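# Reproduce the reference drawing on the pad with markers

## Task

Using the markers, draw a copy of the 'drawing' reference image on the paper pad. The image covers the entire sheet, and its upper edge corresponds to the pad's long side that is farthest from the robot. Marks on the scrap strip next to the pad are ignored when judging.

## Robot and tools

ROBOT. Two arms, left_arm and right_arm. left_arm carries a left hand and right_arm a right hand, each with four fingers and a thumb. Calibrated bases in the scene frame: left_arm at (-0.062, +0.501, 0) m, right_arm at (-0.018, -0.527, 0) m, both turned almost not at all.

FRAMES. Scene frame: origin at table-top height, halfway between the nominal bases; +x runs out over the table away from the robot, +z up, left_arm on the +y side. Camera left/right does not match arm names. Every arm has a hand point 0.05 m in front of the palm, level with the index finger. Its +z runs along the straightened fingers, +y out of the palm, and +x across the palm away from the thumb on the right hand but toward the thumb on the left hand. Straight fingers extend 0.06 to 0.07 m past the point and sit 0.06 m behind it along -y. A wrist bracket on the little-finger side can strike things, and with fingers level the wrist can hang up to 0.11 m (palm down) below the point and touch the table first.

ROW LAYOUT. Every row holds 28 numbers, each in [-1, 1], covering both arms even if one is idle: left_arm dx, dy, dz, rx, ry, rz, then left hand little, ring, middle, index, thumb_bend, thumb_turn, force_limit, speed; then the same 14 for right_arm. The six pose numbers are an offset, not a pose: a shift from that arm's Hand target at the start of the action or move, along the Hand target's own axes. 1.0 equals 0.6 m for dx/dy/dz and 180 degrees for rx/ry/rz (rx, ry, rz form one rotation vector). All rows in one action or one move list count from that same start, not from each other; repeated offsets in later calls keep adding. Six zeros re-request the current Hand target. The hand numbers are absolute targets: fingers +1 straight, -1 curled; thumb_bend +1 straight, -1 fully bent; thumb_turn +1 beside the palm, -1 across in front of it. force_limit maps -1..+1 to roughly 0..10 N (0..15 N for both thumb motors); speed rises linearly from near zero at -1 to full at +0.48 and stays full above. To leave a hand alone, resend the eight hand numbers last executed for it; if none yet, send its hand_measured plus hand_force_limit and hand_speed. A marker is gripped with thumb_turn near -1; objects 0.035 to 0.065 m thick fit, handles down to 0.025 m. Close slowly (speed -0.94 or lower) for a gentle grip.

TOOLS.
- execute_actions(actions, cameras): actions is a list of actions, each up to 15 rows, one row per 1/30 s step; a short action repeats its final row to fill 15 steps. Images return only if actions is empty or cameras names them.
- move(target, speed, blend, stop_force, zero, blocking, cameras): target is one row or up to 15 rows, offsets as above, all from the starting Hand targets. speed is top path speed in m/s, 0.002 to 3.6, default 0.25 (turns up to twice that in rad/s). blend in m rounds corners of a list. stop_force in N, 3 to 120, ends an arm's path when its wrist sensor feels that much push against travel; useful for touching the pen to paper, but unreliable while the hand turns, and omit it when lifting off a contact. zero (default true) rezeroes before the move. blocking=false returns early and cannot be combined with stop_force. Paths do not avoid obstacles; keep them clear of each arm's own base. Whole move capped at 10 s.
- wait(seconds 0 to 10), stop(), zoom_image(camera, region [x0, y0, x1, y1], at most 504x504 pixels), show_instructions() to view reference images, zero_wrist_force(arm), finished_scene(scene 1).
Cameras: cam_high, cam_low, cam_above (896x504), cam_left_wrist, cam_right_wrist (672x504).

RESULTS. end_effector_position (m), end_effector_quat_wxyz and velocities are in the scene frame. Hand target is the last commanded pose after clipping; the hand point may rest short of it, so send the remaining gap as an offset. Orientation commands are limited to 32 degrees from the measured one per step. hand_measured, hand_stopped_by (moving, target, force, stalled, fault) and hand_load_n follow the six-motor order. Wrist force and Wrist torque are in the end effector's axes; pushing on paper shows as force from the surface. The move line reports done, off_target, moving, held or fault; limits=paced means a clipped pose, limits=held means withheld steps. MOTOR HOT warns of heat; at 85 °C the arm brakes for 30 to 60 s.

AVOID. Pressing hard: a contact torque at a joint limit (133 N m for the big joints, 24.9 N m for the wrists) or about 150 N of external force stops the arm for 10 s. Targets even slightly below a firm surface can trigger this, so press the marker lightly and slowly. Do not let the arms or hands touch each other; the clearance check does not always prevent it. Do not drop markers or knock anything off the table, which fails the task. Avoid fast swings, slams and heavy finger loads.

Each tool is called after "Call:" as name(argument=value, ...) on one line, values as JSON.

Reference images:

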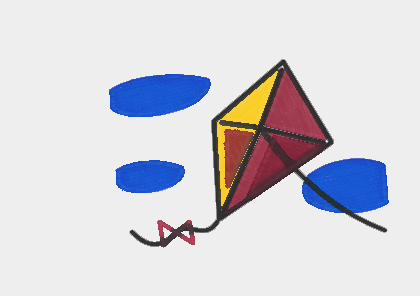

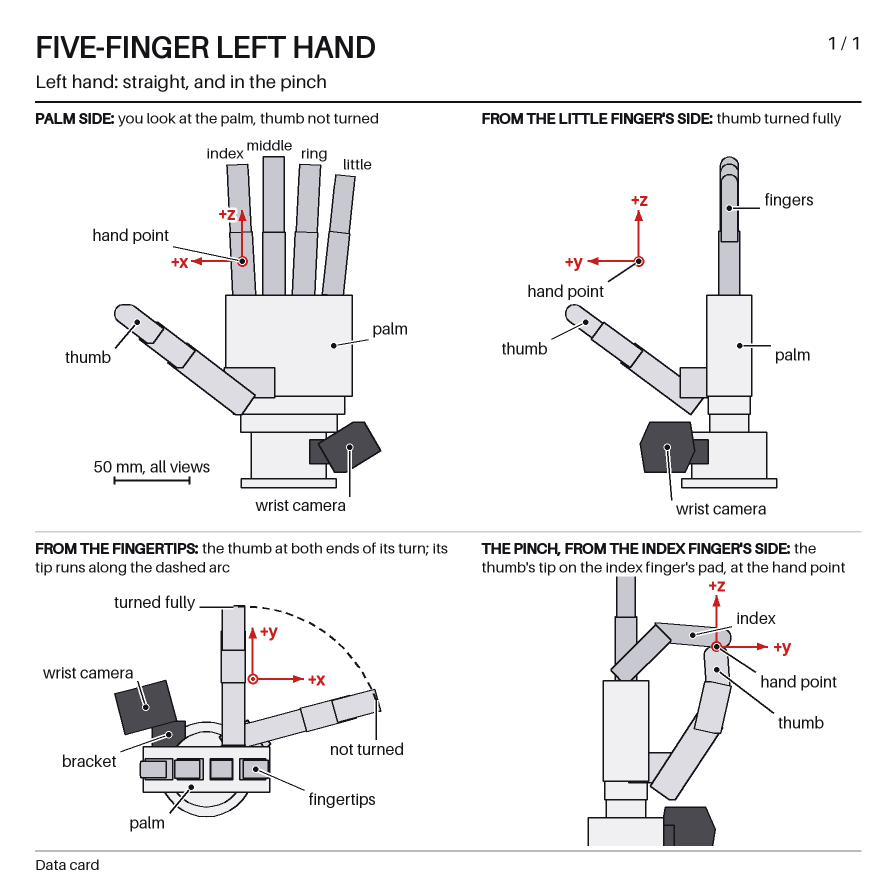

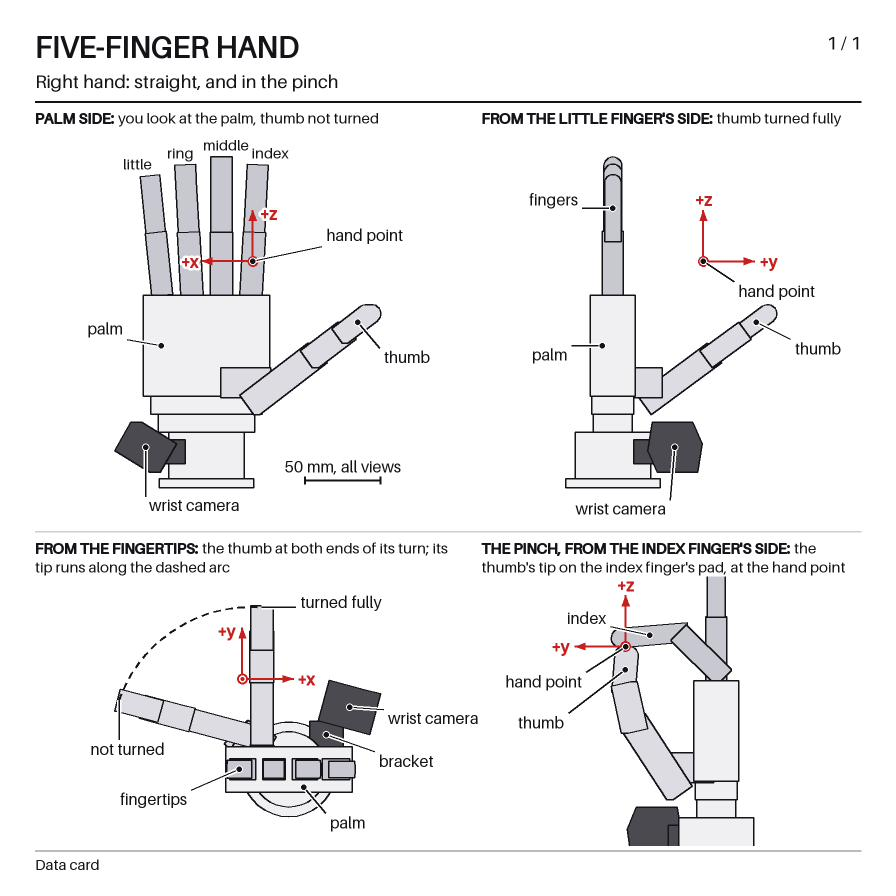

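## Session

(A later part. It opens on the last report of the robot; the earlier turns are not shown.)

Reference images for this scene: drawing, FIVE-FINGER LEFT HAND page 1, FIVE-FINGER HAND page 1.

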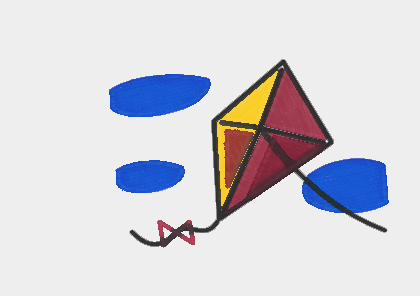

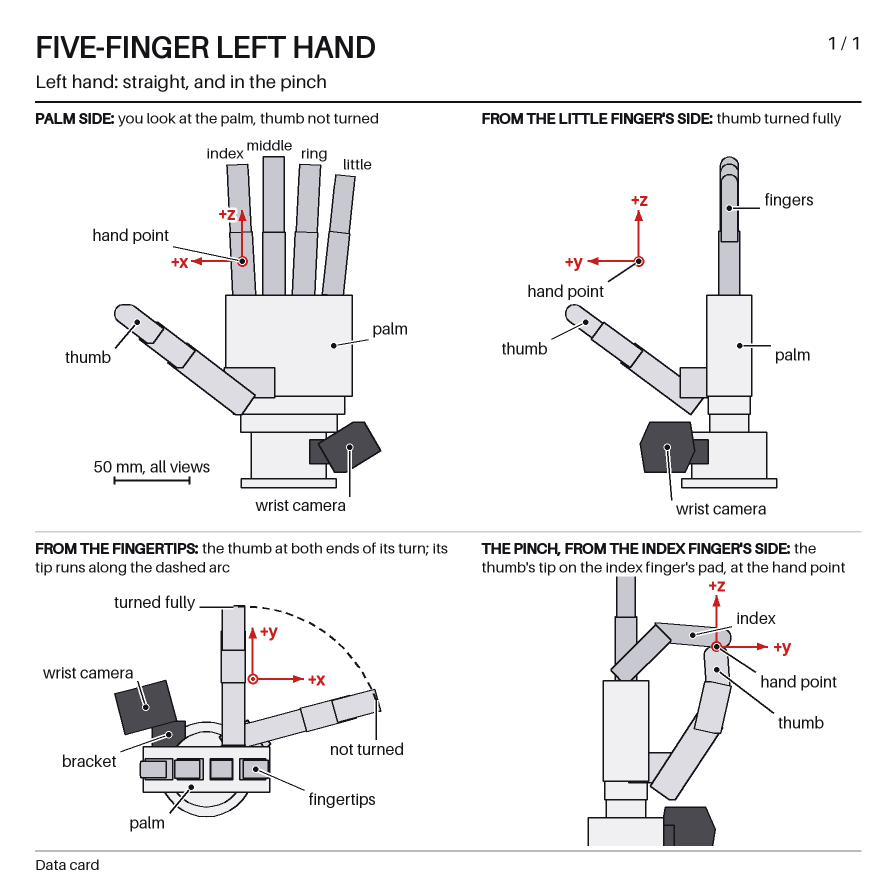

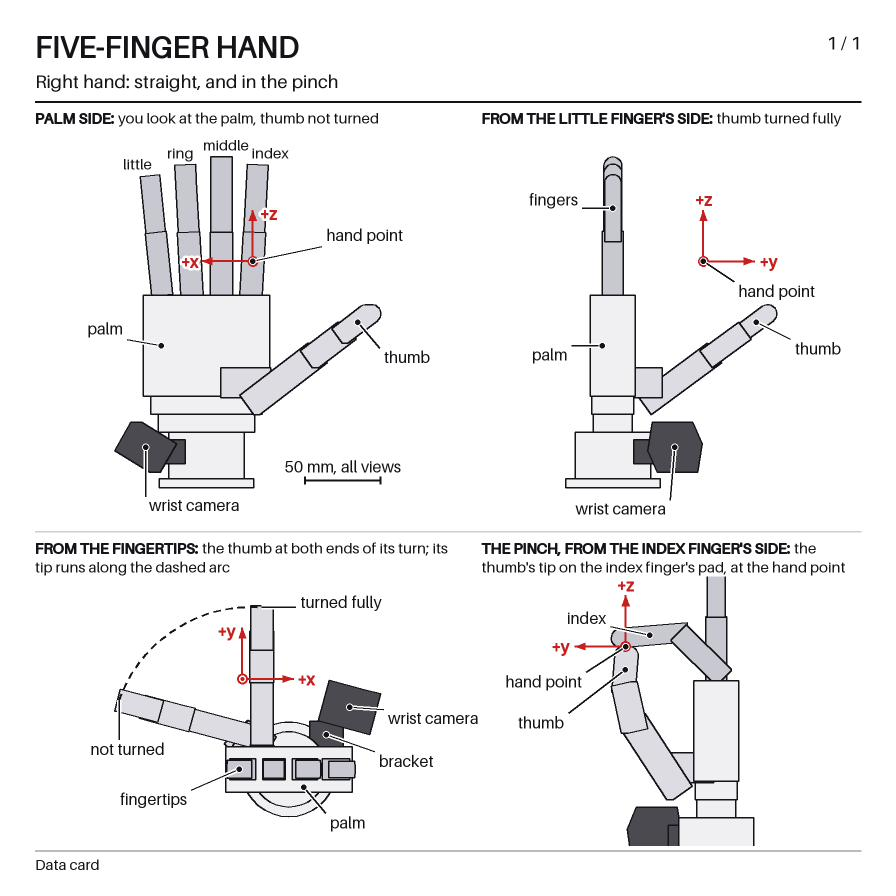

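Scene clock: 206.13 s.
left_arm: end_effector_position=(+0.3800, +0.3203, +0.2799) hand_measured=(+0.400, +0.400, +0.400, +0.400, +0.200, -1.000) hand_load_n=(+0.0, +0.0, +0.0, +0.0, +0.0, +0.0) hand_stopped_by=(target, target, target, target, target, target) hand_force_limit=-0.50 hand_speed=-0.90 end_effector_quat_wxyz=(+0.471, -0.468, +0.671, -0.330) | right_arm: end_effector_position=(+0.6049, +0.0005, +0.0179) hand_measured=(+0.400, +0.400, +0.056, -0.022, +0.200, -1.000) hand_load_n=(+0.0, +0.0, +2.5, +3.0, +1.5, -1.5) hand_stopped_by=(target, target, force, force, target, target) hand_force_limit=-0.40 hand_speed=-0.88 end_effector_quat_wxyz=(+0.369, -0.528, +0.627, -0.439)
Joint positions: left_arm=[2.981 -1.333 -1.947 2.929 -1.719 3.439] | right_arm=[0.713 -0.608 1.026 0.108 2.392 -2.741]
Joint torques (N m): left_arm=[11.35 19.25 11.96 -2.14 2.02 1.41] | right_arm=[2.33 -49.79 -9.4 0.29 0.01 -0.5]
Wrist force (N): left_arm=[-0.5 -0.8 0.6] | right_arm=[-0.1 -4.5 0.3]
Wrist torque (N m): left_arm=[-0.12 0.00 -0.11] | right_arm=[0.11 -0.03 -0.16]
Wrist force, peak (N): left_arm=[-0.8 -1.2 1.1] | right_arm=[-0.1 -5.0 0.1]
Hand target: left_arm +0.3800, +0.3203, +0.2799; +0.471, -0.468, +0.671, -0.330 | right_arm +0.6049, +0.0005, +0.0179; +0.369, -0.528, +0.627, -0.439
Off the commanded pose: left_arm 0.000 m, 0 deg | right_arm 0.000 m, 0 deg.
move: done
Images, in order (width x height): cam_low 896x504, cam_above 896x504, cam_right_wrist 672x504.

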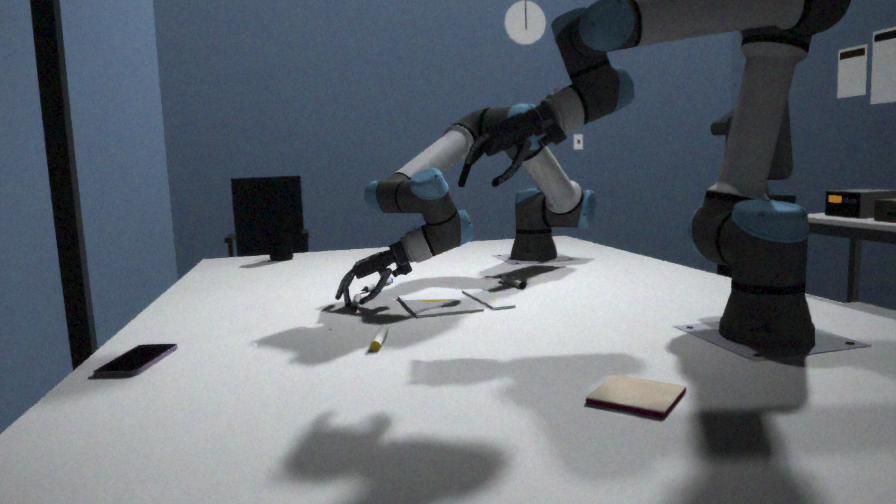

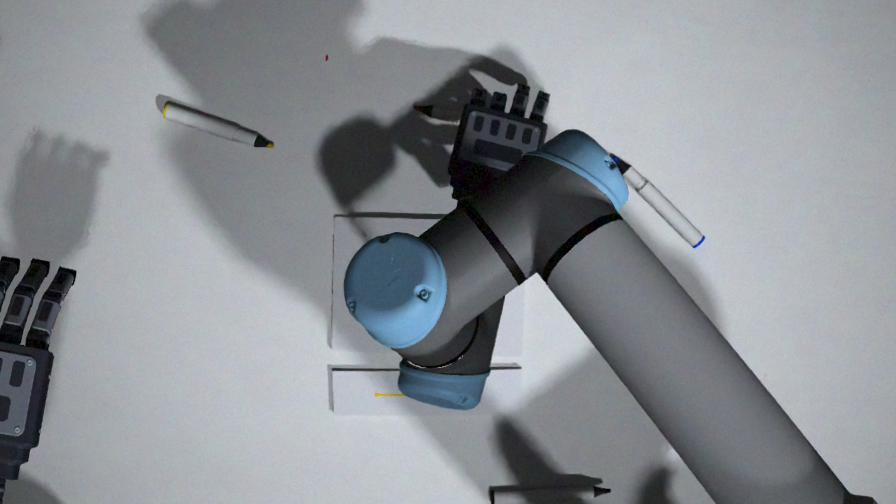

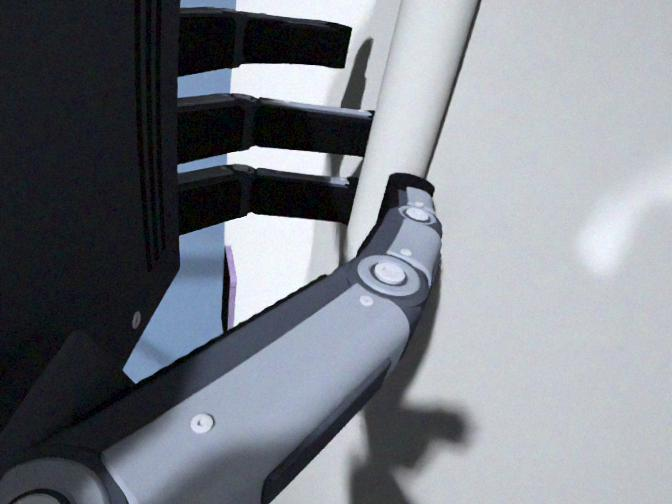

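Call:
move(target=[0,0,0,0,0,0,0.4,0.4,0.4,0.4,0.2,-1,-0.5,-0.9,0,0,0,0,0,0,0.4,0.4,-0.45,-0.45,0.2,-1,-0.1,-0.92], speed=0.05, cameras=[])

Call:
move(target=[0,0,0,0,0,0,0.4,0.4,0.4,0.4,0.2,-1,-0.5,-0.9,0,-0.047,-0.0171,0,0,0,0.4,0.4,-0.45,-0.45,0.2,-1,-0.1,-0.92], speed=0.03, cameras=[])

Call:
move(target=[0,0,0,0,0,0,0.4,0.4,0.4,0.4,0.2,-1,-0.5,-0.9,0,0,0,0,0,0,0.4,0.4,-0.5,-0.5,0.2,-1,0.0,-0.92], speed=0.05, cameras=["cam_low","cam_above","cam_right_wrist"])

Call:
zoom_image(camera="cam_low", region=[310, 230, 390, 300])

Scene clock: 207.13 s.
left_arm: end_effector_position=(+0.3800, +0.3203, +0.2799) hand_measured=(+0.400, +0.400, +0.400, +0.400, +0.200, -1.000) hand_load_n=(+0.0, +0.0, +0.0, +0.0, +0.0, +0.0) hand_stopped_by=(target, target, target, target, target, target) hand_force_limit=-0.50 hand_speed=-0.90 end_effector_quat_wxyz=(+0.471, -0.468, +0.671, -0.330) | right_arm: end_effector_position=(+0.6049, +0.0005, +0.0179) hand_measured=(+0.400, +0.400, +0.044, -0.028, +0.200, -1.000) hand_load_n=(+0.0, +0.0, +5.5, +5.0, +2.0, -2.5) hand_stopped_by=(target, target, force, force, target, target) hand_force_limit=-0.10 hand_speed=-0.92 end_effector_quat_wxyz=(+0.369, -0.528, +0.626, -0.439)
Joint positions: left_arm=[2.981 -1.333 -1.947 2.929 -1.719 3.439] | right_arm=[0.713 -0.608 1.026 0.108 2.392 -2.741]
Joint torques (N m): left_arm=[10.21 19.47 11.53 -2.3 2.18 1.48] | right_arm=[-2.13 -50.56 -9.19 4.24 -0.7 -1.12]
Wrist force (N): left_arm=[-0.7 -0.8 0.6] | right_arm=[-0.3 -8.4 0.7]
Wrist torque (N m): left_arm=[-0.11 0.03 -0.13] | right_arm=[0.13 -0.04 -0.24]
Wrist force, peak (N): left_arm=[-1.1 -1.0 0.9] | right_arm=[-0.3 -8.7 1.1]
Hand target: left_arm +0.3800, +0.3203, +0.2799; +0.471, -0.468, +0.671, -0.330 | right_arm +0.6049, +0.0005, +0.0179; +0.369, -0.528, +0.627, -0.439
Off the commanded pose: left_arm 0.000 m, 0 deg | right_arm 0.000 m, 0 deg.
move: done
No camera images: "cameras" was empty.

Scene clock: 208.47 s.
left_arm: end_effector_position=(+0.3800, +0.3203, +0.2799) hand_measured=(+0.400, +0.400, +0.400, +0.400, +0.200, -1.000) hand_load_n=(+0.0, +0.0, +0.0, +0.0, +0.0, +0.0) hand_stopped_by=(target, target, target, target, target, target) hand_force_limit=-0.50 hand_speed=-0.90 end_effector_quat_wxyz=(+0.471, -0.468, +0.671, -0.330) | right_arm: end_effector_position=(+0.6049, +0.0005, +0.0478) hand_measured=(+0.400, +0.400, +0.042, -0.028, +0.200, -1.000) hand_load_n=(+0.0, +0.0, +0.0, +3.5, +2.0, -1.5) hand_stopped_by=(target, target, force, force, target, target) hand_force_limit=-0.10 hand_speed=-0.92 end_effector_quat_wxyz=(+0.369, -0.528, +0.626, -0.439)
Joint positions: left_arm=[2.981 -1.333 -1.947 2.929 -1.719 3.439] | right_arm=[0.713 -0.64 1.005 0.161 2.392 -2.741]
Joint torques (N m): left_arm=[10.55 19.43 11.85 -2.34 2.02 1.34] | right_arm=[3.31 -64.78 -30.58 2.89 0.49 0.11]
Wrist force (N): left_arm=[-0.9 -0.5 0.8] | right_arm=[-0.2 0.1 0.1]
Wrist torque (N m): left_arm=[-0.08 0.07 -0.15] | right_arm=[0.04 -0.03 -0.08]
Wrist force, peak (N): left_arm=[-0.9 -1.2 0.6] | right_arm=[-0.3 -8.7 0.7]
Hand target: left_arm +0.3800, +0.3203, +0.2799; +0.471, -0.468, +0.671, -0.330 | right_arm +0.6049, +0.0006, +0.0479; +0.369, -0.528, +0.627, -0.439
Off the commanded pose: left_arm 0.000 m, 0 deg | right_arm 0.000 m, 0 deg.
move: done
No camera images: "cameras" was empty.

Scene clock: 209.03 s.
left_arm: end_effector_position=(+0.3800, +0.3203, +0.2799) hand_measured=(+0.400, +0.400, +0.400, +0.400, +0.200, -1.000) hand_load_n=(+0.0, +0.0, +0.0, +0.0, +0.0, +0.0) hand_stopped_by=(target, target, target, target, target, target) hand_force_limit=-0.50 hand_speed=-0.90 end_effector_quat_wxyz=(+0.471, -0.468, +0.671, -0.330) | right_arm: end_effector_position=(+0.6049, +0.0005, +0.0479) hand_measured=(+0.400, +0.400, -0.022, -0.034, +0.202, -1.000) hand_load_n=(+0.0, +0.0, +7.0, +5.0, +6.5, +2.0) hand_stopped_by=(target, target, force, force, target, target) hand_force_limit=0.00 hand_speed=-0.92 end_effector_quat_wxyz=(+0.369, -0.528, +0.627, -0.439)
Joint positions: left_arm=[2.981 -1.333 -1.947 2.929 -1.719 3.439] | right_arm=[0.713 -0.64 1.005 0.161 2.392 -2.741]
Joint torques (N m): left_arm=[10.35 19.17 12.31 -2.25 2.05 1.33] | right_arm=[8.56 -64 -30 3.06 0.85 1.94]
Wrist force (N): left_arm=[-0.7 -0.8 0.6] | right_arm=[0.1 0.3 -0.1]
Wrist torque (N m): left_arm=[-0.12 0.02 -0.12] | right_arm=[0.07 -0.08 -0.06]
Wrist force, peak (N): left_arm=[-1.2 -1.0 0.8] | right_arm=[-0.5 0.4 0.1]
Hand target: left_arm +0.3800, +0.3203, +0.2799; +0.471, -0.468, +0.671, -0.330 | right_arm +0.6049, +0.0006, +0.0479; +0.369, -0.528, +0.627, -0.439
Off the commanded pose: left_arm 0.000 m, 0 deg | right_arm 0.000 m, 0 deg.
move: done
Images, in order (width x height): cam_low 896x504, cam_above 896x504, cam_right_wrist 672x504.

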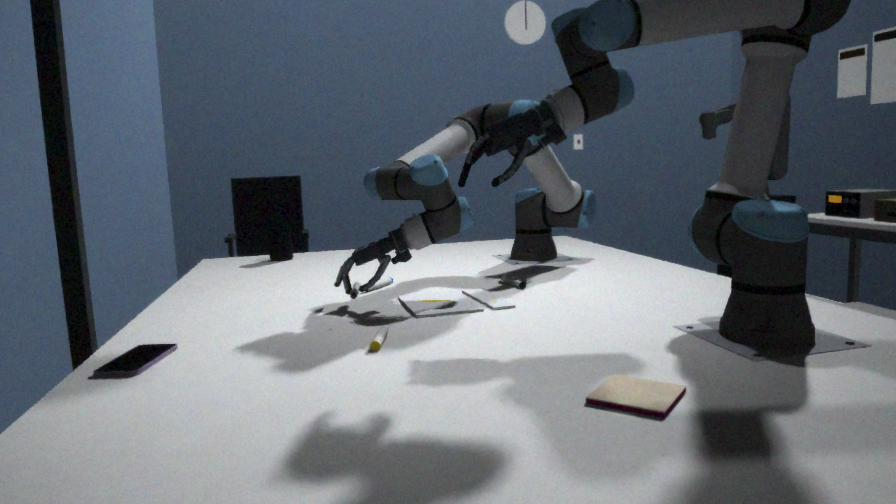

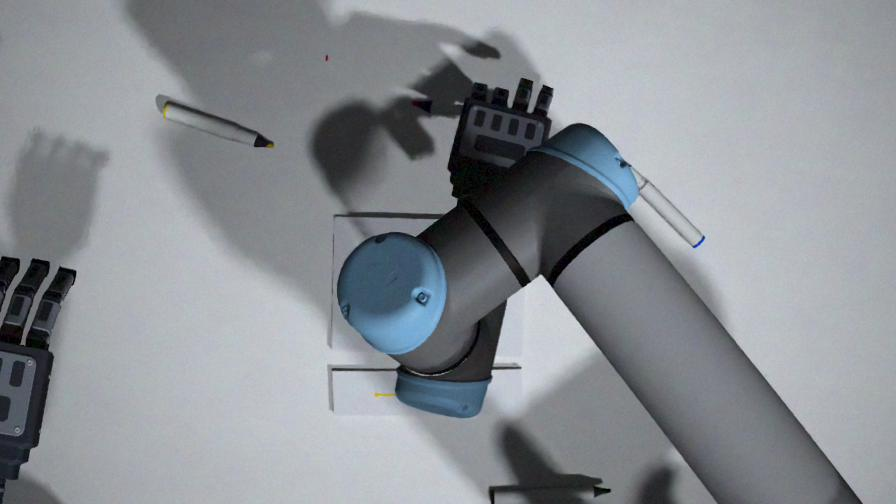

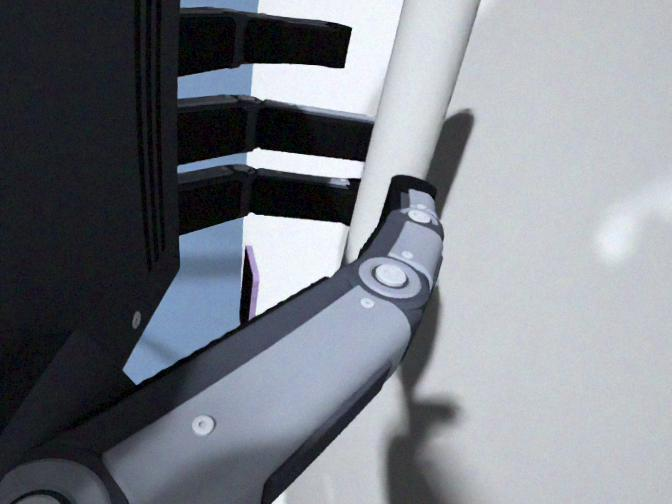

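Scaled by 6.300 from the camera's 896x504 image, which has a finer 1280x720 frame.

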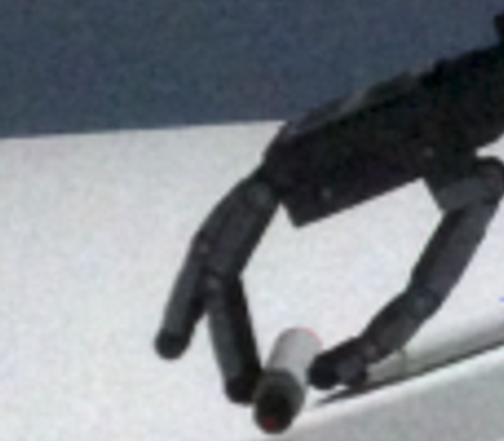

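Call:
move(target=[0,0,0,0,0,0,0.4,0.4,0.4,0.4,0.2,-1,-0.5,-0.9,0,-0.0783,-0.0285,0,0,0,-0.3,-0.3,-0.5,-0.5,0.2,-1,-0.88,-0.93], speed=0.05, cameras=["cam_above","cam_low","cam_right_wrist"])

Call:
zoom_image(camera="cam_low", region=[310, 210, 410, 290])

Call:
zoom_image(camera="cam_above", region=[390, 40, 560, 170])

Scene clock: 211.93 s.
left_arm: end_effector_position=(+0.3800, +0.3203, +0.2799) hand_measured=(+0.400, +0.400, +0.400, +0.400, +0.200, -1.000) hand_load_n=(+0.0, -0.5, +0.0, +0.0, +0.0, +0.0) hand_stopped_by=(target, target, target, target, target, target) hand_force_limit=-0.50 hand_speed=-0.90 end_effector_quat_wxyz=(+0.471, -0.468, +0.671, -0.330) | right_arm: end_effector_position=(+0.6049, +0.0006, +0.0979) hand_measured=(-0.072, -0.012, -0.022, -0.034, +0.202, -1.000) hand_load_n=(+1.0, +0.0, +5.5, +5.5, +6.5, +3.5) hand_stopped_by=(force, force, force, force, target, target) hand_force_limit=-0.88 hand_speed=-0.93 end_effector_quat_wxyz=(+0.369, -0.528, +0.627, -0.439)
Joint positions: left_arm=[2.981 -1.333 -1.947 2.929 -1.719 3.439] | right_arm=[0.713 -0.684 0.954 0.255 2.392 -2.741]
Joint torques (N m): left_arm=[9.57 18.92 12.35 -2.17 1.98 1.27] | right_arm=[7.22 -62.83 -30.42 3.02 1.28 1.92]
Wrist force (N): left_arm=[-0.7 -0.8 0.6] | right_arm=[-0.4 0.3 0.1]
Wrist torque (N m): left_arm=[-0.12 0.03 -0.13] | right_arm=[0.08 0.01 -0.09]
Wrist force, peak (N): left_arm=[-1.3 -0.8 1.0] | right_arm=[-0.1 0.8 0.2]
Hand target: left_arm +0.3800, +0.3203, +0.2799; +0.471, -0.468, +0.671, -0.330 | right_arm +0.6049, +0.0006, +0.0979; +0.369, -0.528, +0.627, -0.439
Off the commanded pose: left_arm 0.000 m, 0 deg | right_arm 0.000 m, 0 deg.
move: done
Images, in order (width x height): cam_low 896x504, cam_above 896x504, cam_right_wrist 672x504.

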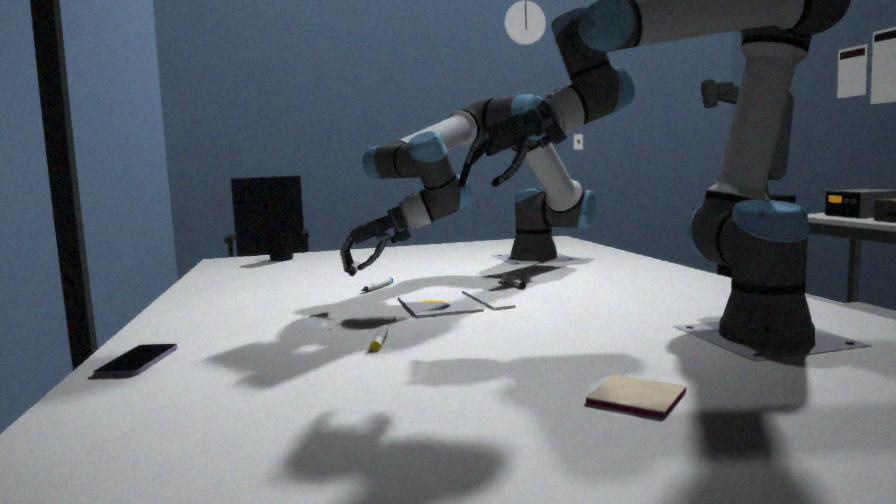

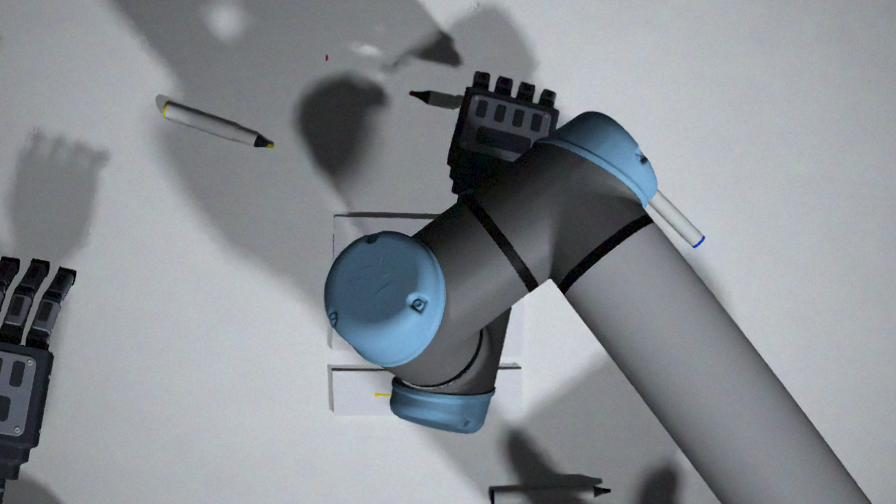

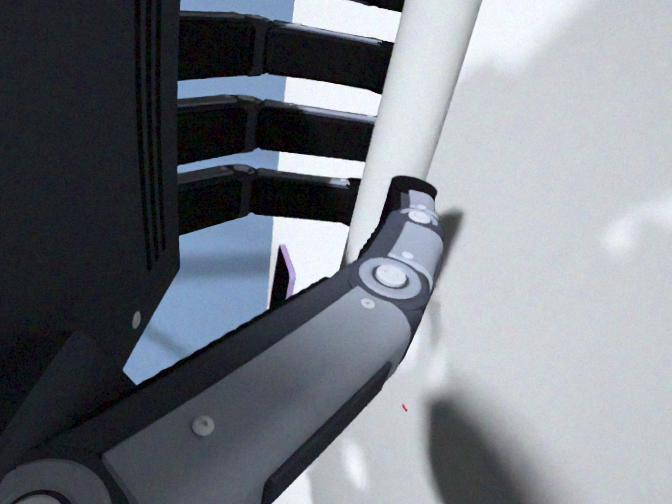

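Scaled by 5.040 from the camera's 896x504 image, which has a finer 1280x720 frame.

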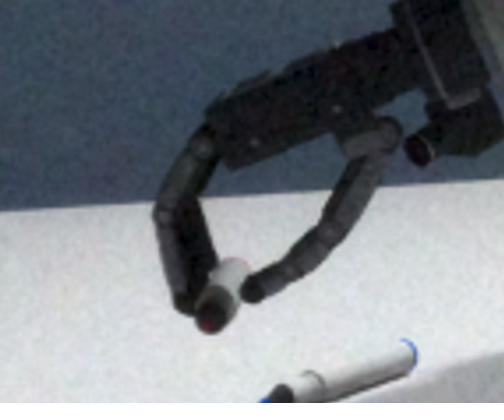

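Scaled by 2.965 from the camera's 896x504 image, which has a finer 1280x720 frame.

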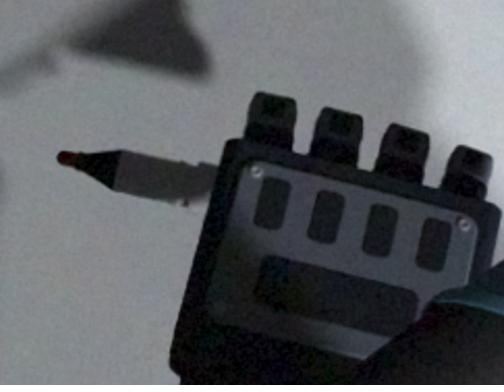

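Call:
move(target=[0,0,0,0,0,0,0.4,0.4,0.4,0.4,0.2,-1,-0.5,-0.9,0.0013,0.0537,-0.2552,0.0709,-0.2455,-0.5874,-0.3,-0.3,-0.5,-0.5,0.2,-1,-0.88,-0.93], speed=0.2, cameras=["cam_above","cam_low","cam_high","cam_right_wrist"])

Call:
zoom_image(camera="cam_above", region=[320, 200, 540, 420])

Call:
zoom_image(camera="cam_low", region=[350, 200, 510, 330])

Scene clock: 220.23 s.
left_arm: end_effector_position=(+0.3800, +0.3203, +0.2799) hand_measured=(+0.400, +0.400, +0.400, +0.400, +0.200, -1.000) hand_load_n=(+0.0, +0.0, +0.0, +0.0, +0.0, +0.0) hand_stopped_by=(target, target, target, target, target, target) hand_force_limit=-0.50 hand_speed=-0.90 end_effector_quat_wxyz=(+0.471, -0.468, +0.671, -0.330) | right_arm: end_effector_position=(+0.4521, +0.0264, +0.1200) hand_measured=(-0.072, -0.012, -0.022, -0.034, +0.202, -1.000) hand_load_n=(+1.5, +0.0, +5.5, +5.0, +6.5, +3.5) hand_stopped_by=(force, force, force, force, target, target) hand_force_limit=-0.88 hand_speed=-0.93 end_effector_quat_wxyz=(-0.109, +0.875, +0.234, +0.409)
Joint positions: left_arm=[2.981 -1.333 -1.947 2.929 -1.719 3.439] | right_arm=[0.827 -0.882 1.171 0.433 1.809 -4.508]
Joint torques (N m): left_arm=[9.74 19.39 11.96 -2.03 1.92 1.17] | right_arm=[7.75 -42.19 -31.49 3.13 -1.26 -2.53]
Wrist force (N): left_arm=[-1.0 -0.8 0.7] | right_arm=[-1.6 -0.5 0.6]
Wrist torque (N m): left_arm=[-0.12 0.08 -0.15] | right_arm=[-0.01 0.00 -0.05]
Wrist force, peak (N): left_arm=[-1.2 -1.3 0.5] | right_arm=[-1.8 -0.8 0.6]
Hand target: left_arm +0.3800, +0.3203, +0.2799; +0.471, -0.468, +0.671, -0.330 | right_arm +0.4521, +0.0264, +0.1200; -0.109, +0.875, +0.234, +0.409
Off the commanded pose: left_arm 0.000 m, 0 deg | right_arm 0.000 m, 0 deg.
move: done
Images, in order (width x height): cam_high 896x504, cam_low 896x504, cam_above 896x504, cam_right_wrist 672x504.

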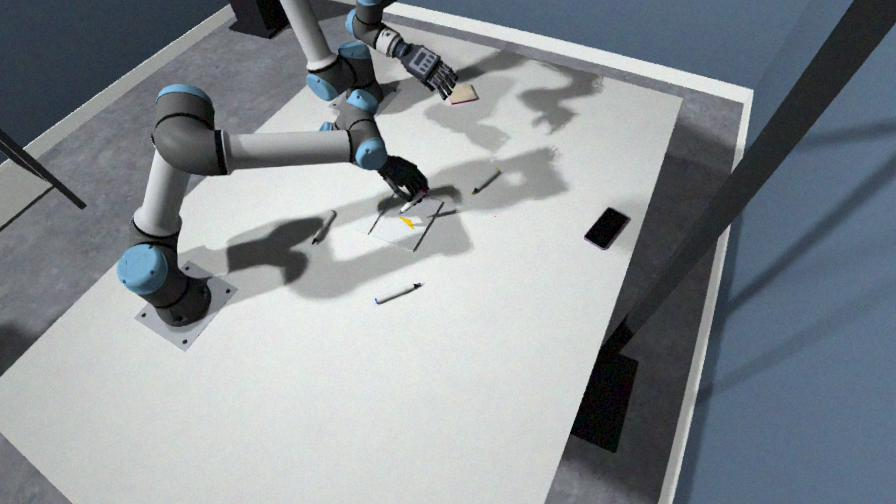

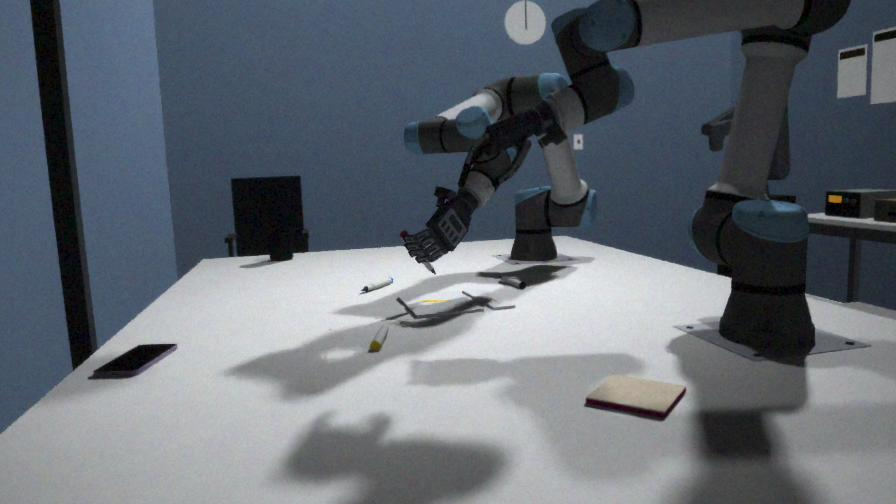

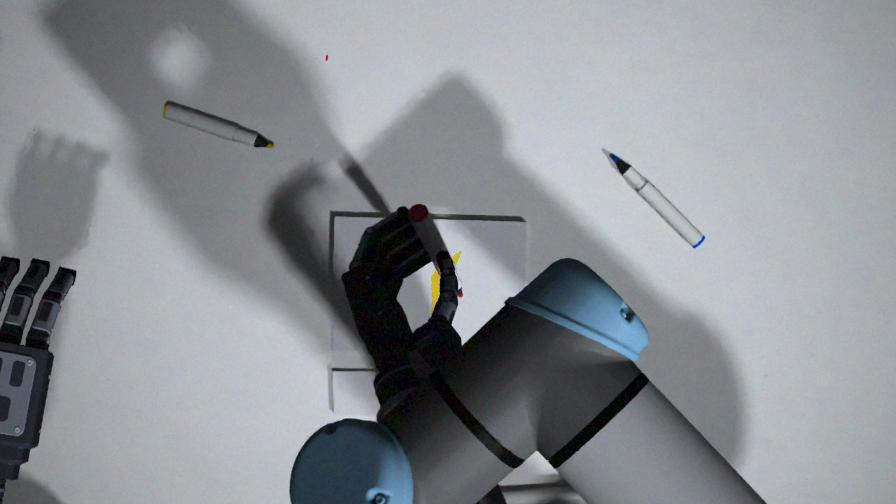

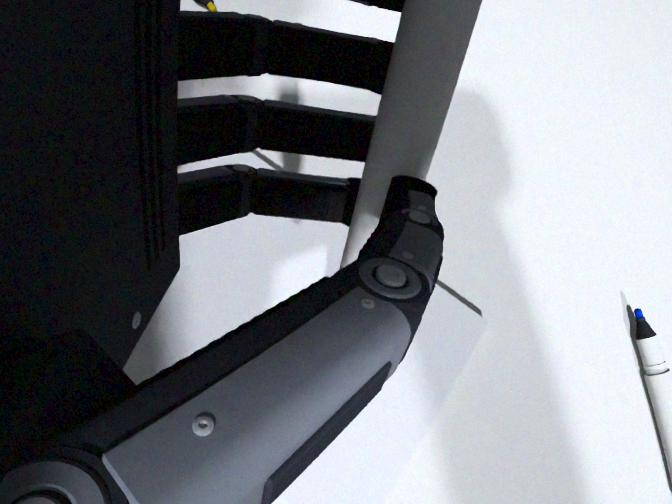

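Scaled by 2.291 from the camera's 896x504 image, which has a finer 1280x720 frame.

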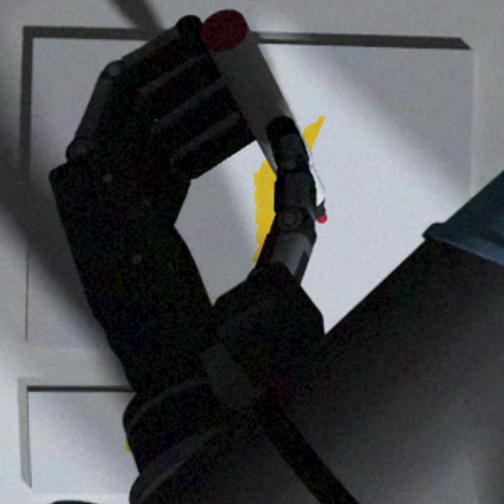

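Scaled by 3.150 from the camera's 896x504 image, which has a finer 1280x720 frame.

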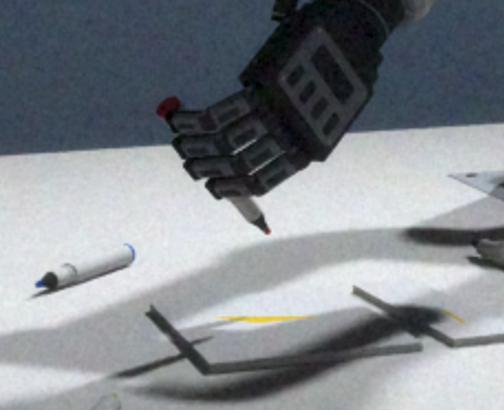

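Call:
move(target=[0,0,0,0,0,0,0.4,0.4,0.4,0.4,0.2,-1,-0.5,-0.9,-0.0337,0.0137,0.0505,0,0,0,-0.3,-0.3,-0.5,-0.5,0.2,-1,-0.88,-0.93], speed=0.1, cameras=["cam_above","cam_low","cam_high"])

Call:
zoom_image(camera="cam_above", region=[400, 230, 520, 350])

Call:
zoom_image(camera="cam_low", region=[380, 230, 500, 330])

Call:
zoom_image(camera="cam_high", region=[350, 150, 480, 270])

Scene clock: 222.00 s.
left_arm: end_effector_position=(+0.3800, +0.3203, +0.2799) hand_measured=(+0.400, +0.400, +0.400, +0.400, +0.200, -1.000) hand_load_n=(+0.0, +0.0, +0.0, +0.0, +0.0, +0.0) hand_stopped_by=(target, target, target, target, target, target) hand_force_limit=-0.50 hand_speed=-0.90 end_effector_quat_wxyz=(+0.471, -0.468, +0.671, -0.330) | right_arm: end_effector_position=(+0.4651, +0.0244, +0.0851) hand_measured=(-0.072, -0.012, -0.022, -0.034, +0.202, -1.000) hand_load_n=(+1.5, +0.0, +5.5, +5.5, +6.5, +3.0) hand_stopped_by=(force, force, force, force, target, target) hand_force_limit=-0.88 hand_speed=-0.93 end_effector_quat_wxyz=(-0.109, +0.875, +0.234, +0.409)
Joint positions: left_arm=[2.981 -1.333 -1.947 2.929 -1.719 3.439] | right_arm=[0.809 -0.843 1.196 0.366 1.795 -4.52]
Joint torques (N m): left_arm=[9.98 19.37 11.98 -2 1.89 1.27] | right_arm=[-7.17 -41.73 -9.58 -2.28 -1.22 -2.47]
Wrist force (N): left_arm=[-0.8 -0.9 0.8] | right_arm=[-1.5 -0.9 0.5]
Wrist torque (N m): left_arm=[-0.13 0.05 -0.12] | right_arm=[-0.06 -0.02 -0.06]
Wrist force, peak (N): left_arm=[-1.0 -1.1 0.7] | right_arm=[-1.8 -0.5 0.9]
Hand target: left_arm +0.3800, +0.3203, +0.2799; +0.471, -0.468, +0.671, -0.330 | right_arm +0.4651, +0.0244, +0.0850; -0.109, +0.875, +0.234, +0.409
Off the commanded pose: left_arm 0.000 m, 0 deg | right_arm 0.000 m, 0 deg.
move: done
Images, in order (width x height): cam_high 896x504, cam_low 896x504, cam_above 896x504.

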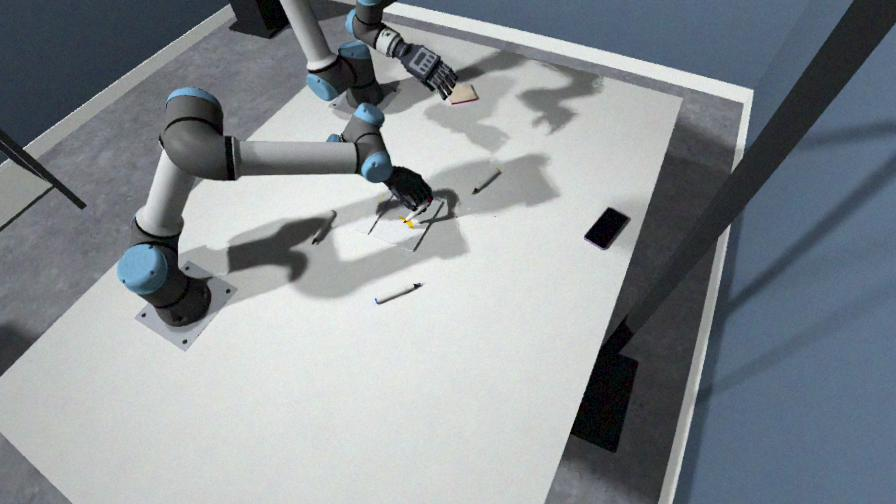

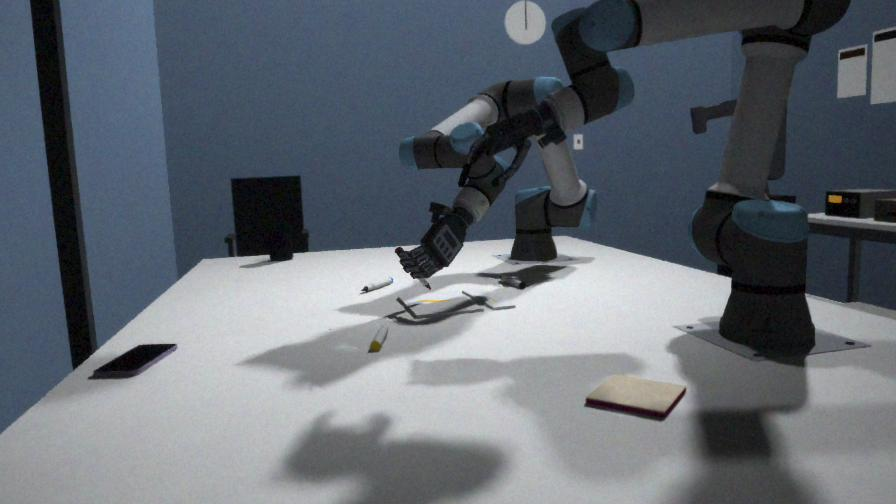

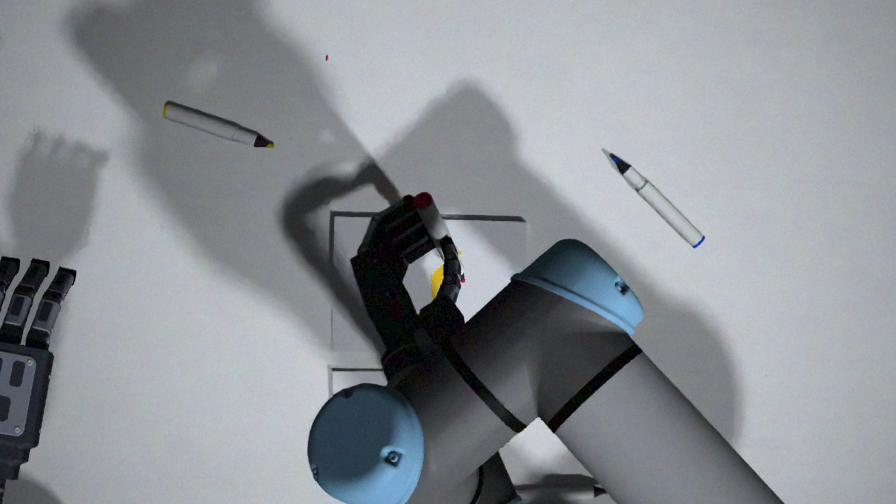

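Scaled by 4.200 from the camera's 896x504 image, which has a finer 1280x720 frame.

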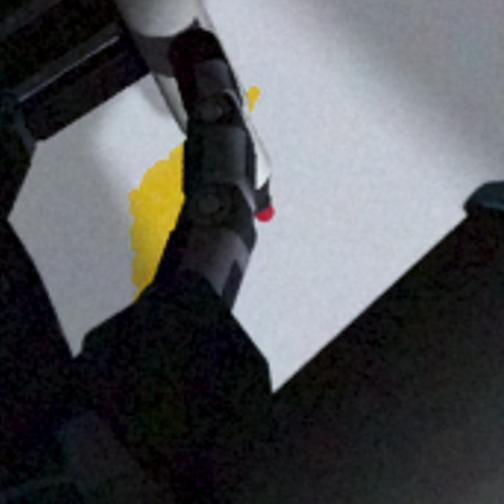

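Scaled by 4.200 from the camera's 896x504 image, which has a finer 1280x720 frame.

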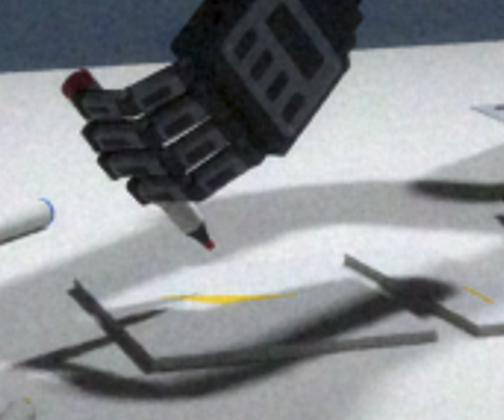

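Scaled by 3.877 from the camera's 896x504 image, which has a finer 1280x720 frame.

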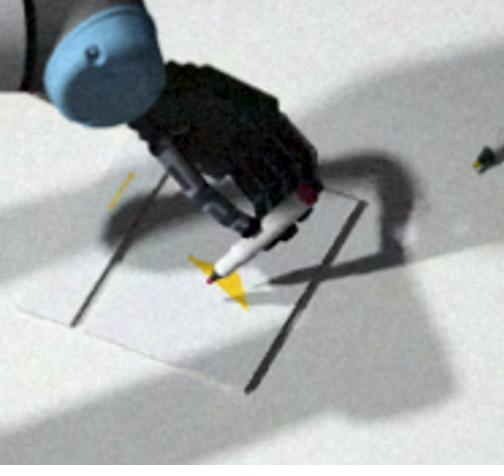

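Call:
move(target=[0,0,0,0,0,0,0.4,0.4,0.4,0.4,0.2,-1,-0.5,-0.9,-0.02426,0,0.02035,0,0,0,-0.3,-0.3,-0.5,-0.5,0.2,-1,-0.88,-0.93], speed=0.06, cameras=["cam_low"])

Call:
zoom_image(camera="cam_low", region=[390, 260, 470, 320])

Scene clock: 223.30 s.
left_arm: end_effector_position=(+0.3800, +0.3203, +0.2799) hand_measured=(+0.400, +0.400, +0.400, +0.400, +0.200, -1.000) hand_load_n=(+0.0, +0.0, +0.0, +0.0, +0.0, +0.0) hand_stopped_by=(target, target, target, target, target, target) hand_force_limit=-0.50 hand_speed=-0.90 end_effector_quat_wxyz=(+0.471, -0.468, +0.671, -0.330) | right_arm: end_effector_position=(+0.4651, +0.0244, +0.0661) hand_measured=(-0.072, -0.012, -0.022, -0.034, +0.202, -1.000) hand_load_n=(+1.5, +0.5, +5.5, +5.0, +6.5, +3.0) hand_stopped_by=(force, force, force, force, target, target) hand_force_limit=-0.88 hand_speed=-0.93 end_effector_quat_wxyz=(-0.109, +0.875, +0.234, +0.409)
Joint positions: left_arm=[2.981 -1.333 -1.947 2.929 -1.719 3.439] | right_arm=[0.809 -0.826 1.217 0.328 1.795 -4.52]
Joint torques (N m): left_arm=[9.72 19.34 12 -2.05 1.87 1.15] | right_arm=[-7.55 -43.7 -10.27 -2.14 -0.98 -1.17]
Wrist force (N): left_arm=[-0.8 -1.0 0.6] | right_arm=[-1.3 -0.9 0.7]
Wrist torque (N m): left_arm=[-0.14 0.04 -0.12] | right_arm=[-0.08 -0.05 -0.05]
Wrist force, peak (N): left_arm=[-1.2 -1.0 0.6] | right_arm=[-1.7 -0.8 0.6]
Hand target: left_arm +0.3800, +0.3203, +0.2799; +0.471, -0.468, +0.671, -0.330 | right_arm +0.4651, +0.0244, +0.0660; -0.109, +0.875, +0.234, +0.409
Off the commanded pose: left_arm 0.000 m, 0 deg | right_arm 0.000 m, 0 deg.
move: done
Images, in order (width x height): cam_low 896x504.

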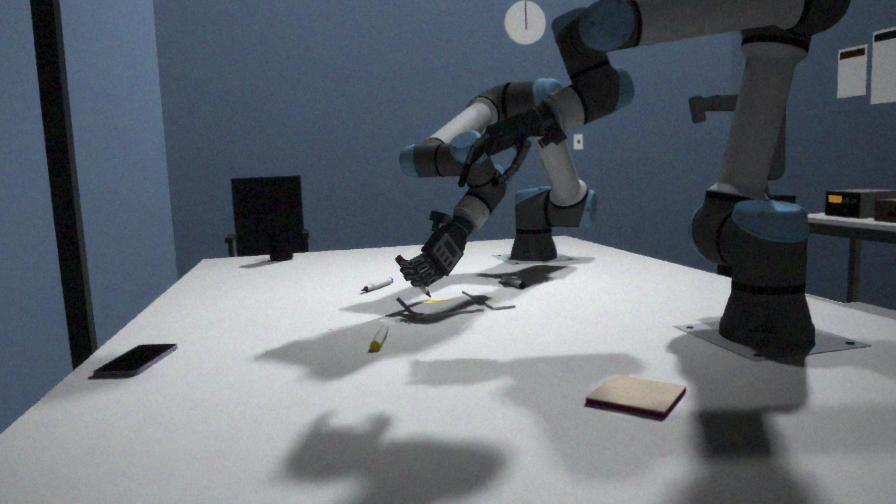

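Scaled by 6.300 from the camera's 896x504 image, which has a finer 1280x720 frame.

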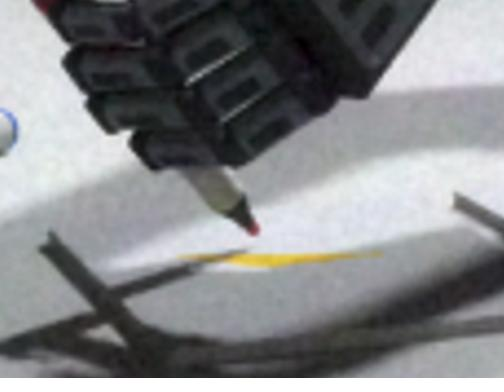

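Call:
move(target=[0,0,0,0,0,0,0.4,0.4,0.4,0.4,0.2,-1,-0.5,-0.9,-0.00511,0,0.00428,0,0,0,-0.3,-0.3,-0.5,-0.5,0.2,-1,-0.88,-0.93], speed=0.03, cameras=["cam_low"])

Call:
zoom_image(camera="cam_low", region=[390, 260, 470, 320])

Scene clock: 226.73 s.
left_arm: end_effector_position=(+0.3800, +0.3203, +0.2799) hand_measured=(+0.400, +0.400, +0.400, +0.400, +0.200, -1.000) hand_load_n=(+0.0, +0.0, +0.0, +0.0, +0.0, +0.0) hand_stopped_by=(target, target, target, target, target, target) hand_force_limit=-0.50 hand_speed=-0.90 end_effector_quat_wxyz=(+0.471, -0.468, +0.671, -0.330) | right_arm: end_effector_position=(+0.4651, +0.0244, +0.0621) hand_measured=(-0.072, -0.012, -0.022, -0.034, +0.202, -1.000) hand_load_n=(+1.5, +0.0, +5.5, +5.0, +6.5, +3.0) hand_stopped_by=(force, force, force, force, target, target) hand_force_limit=-0.88 hand_speed=-0.93 end_effector_quat_wxyz=(-0.109, +0.875, +0.234, +0.409)
Joint positions: left_arm=[2.981 -1.333 -1.947 2.929 -1.719 3.439] | right_arm=[0.809 -0.822 1.221 0.32 1.795 -4.52]
Joint torques (N m): left_arm=[9.4 18.64 11.87 -1.86 1.83 1.22] | right_arm=[-7.47 -42.64 -8.9 -2.29 -1.29 -2.46]
Wrist force (N): left_arm=[-1.0 -0.7 0.5] | right_arm=[-1.4 -0.7 0.6]
Wrist torque (N m): left_arm=[-0.08 0.08 -0.15] | right_arm=[-0.04 -0.03 -0.05]
Wrist force, peak (N): left_arm=[-1.3 -1.0 0.7] | right_arm=[-1.7 -0.9 0.6]
Hand target: left_arm +0.3800, +0.3203, +0.2799; +0.471, -0.468, +0.671, -0.330 | right_arm +0.4651, +0.0244, +0.0620; -0.109, +0.875, +0.234, +0.409
Off the commanded pose: left_arm 0.000 m, 0 deg | right_arm 0.000 m, 0 deg.
move: done
Images, in order (width x height): cam_low 896x504.

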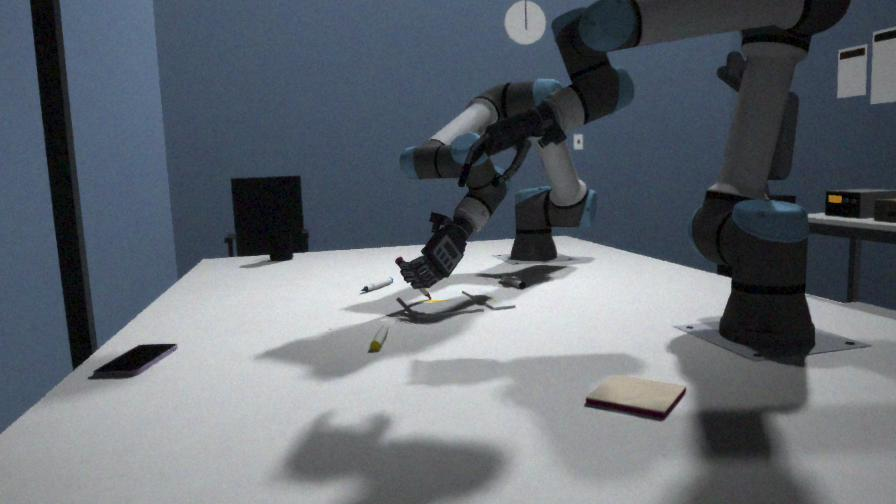

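Scaled by 6.300 from the camera's 896x504 image, which has a finer 1280x720 frame.

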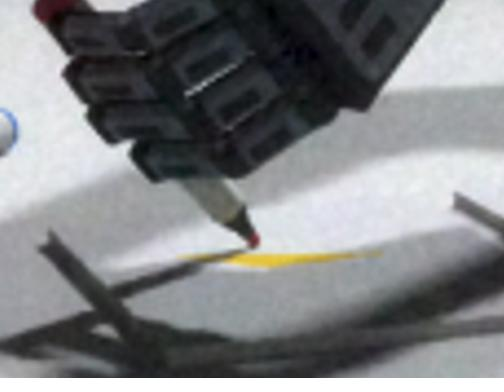

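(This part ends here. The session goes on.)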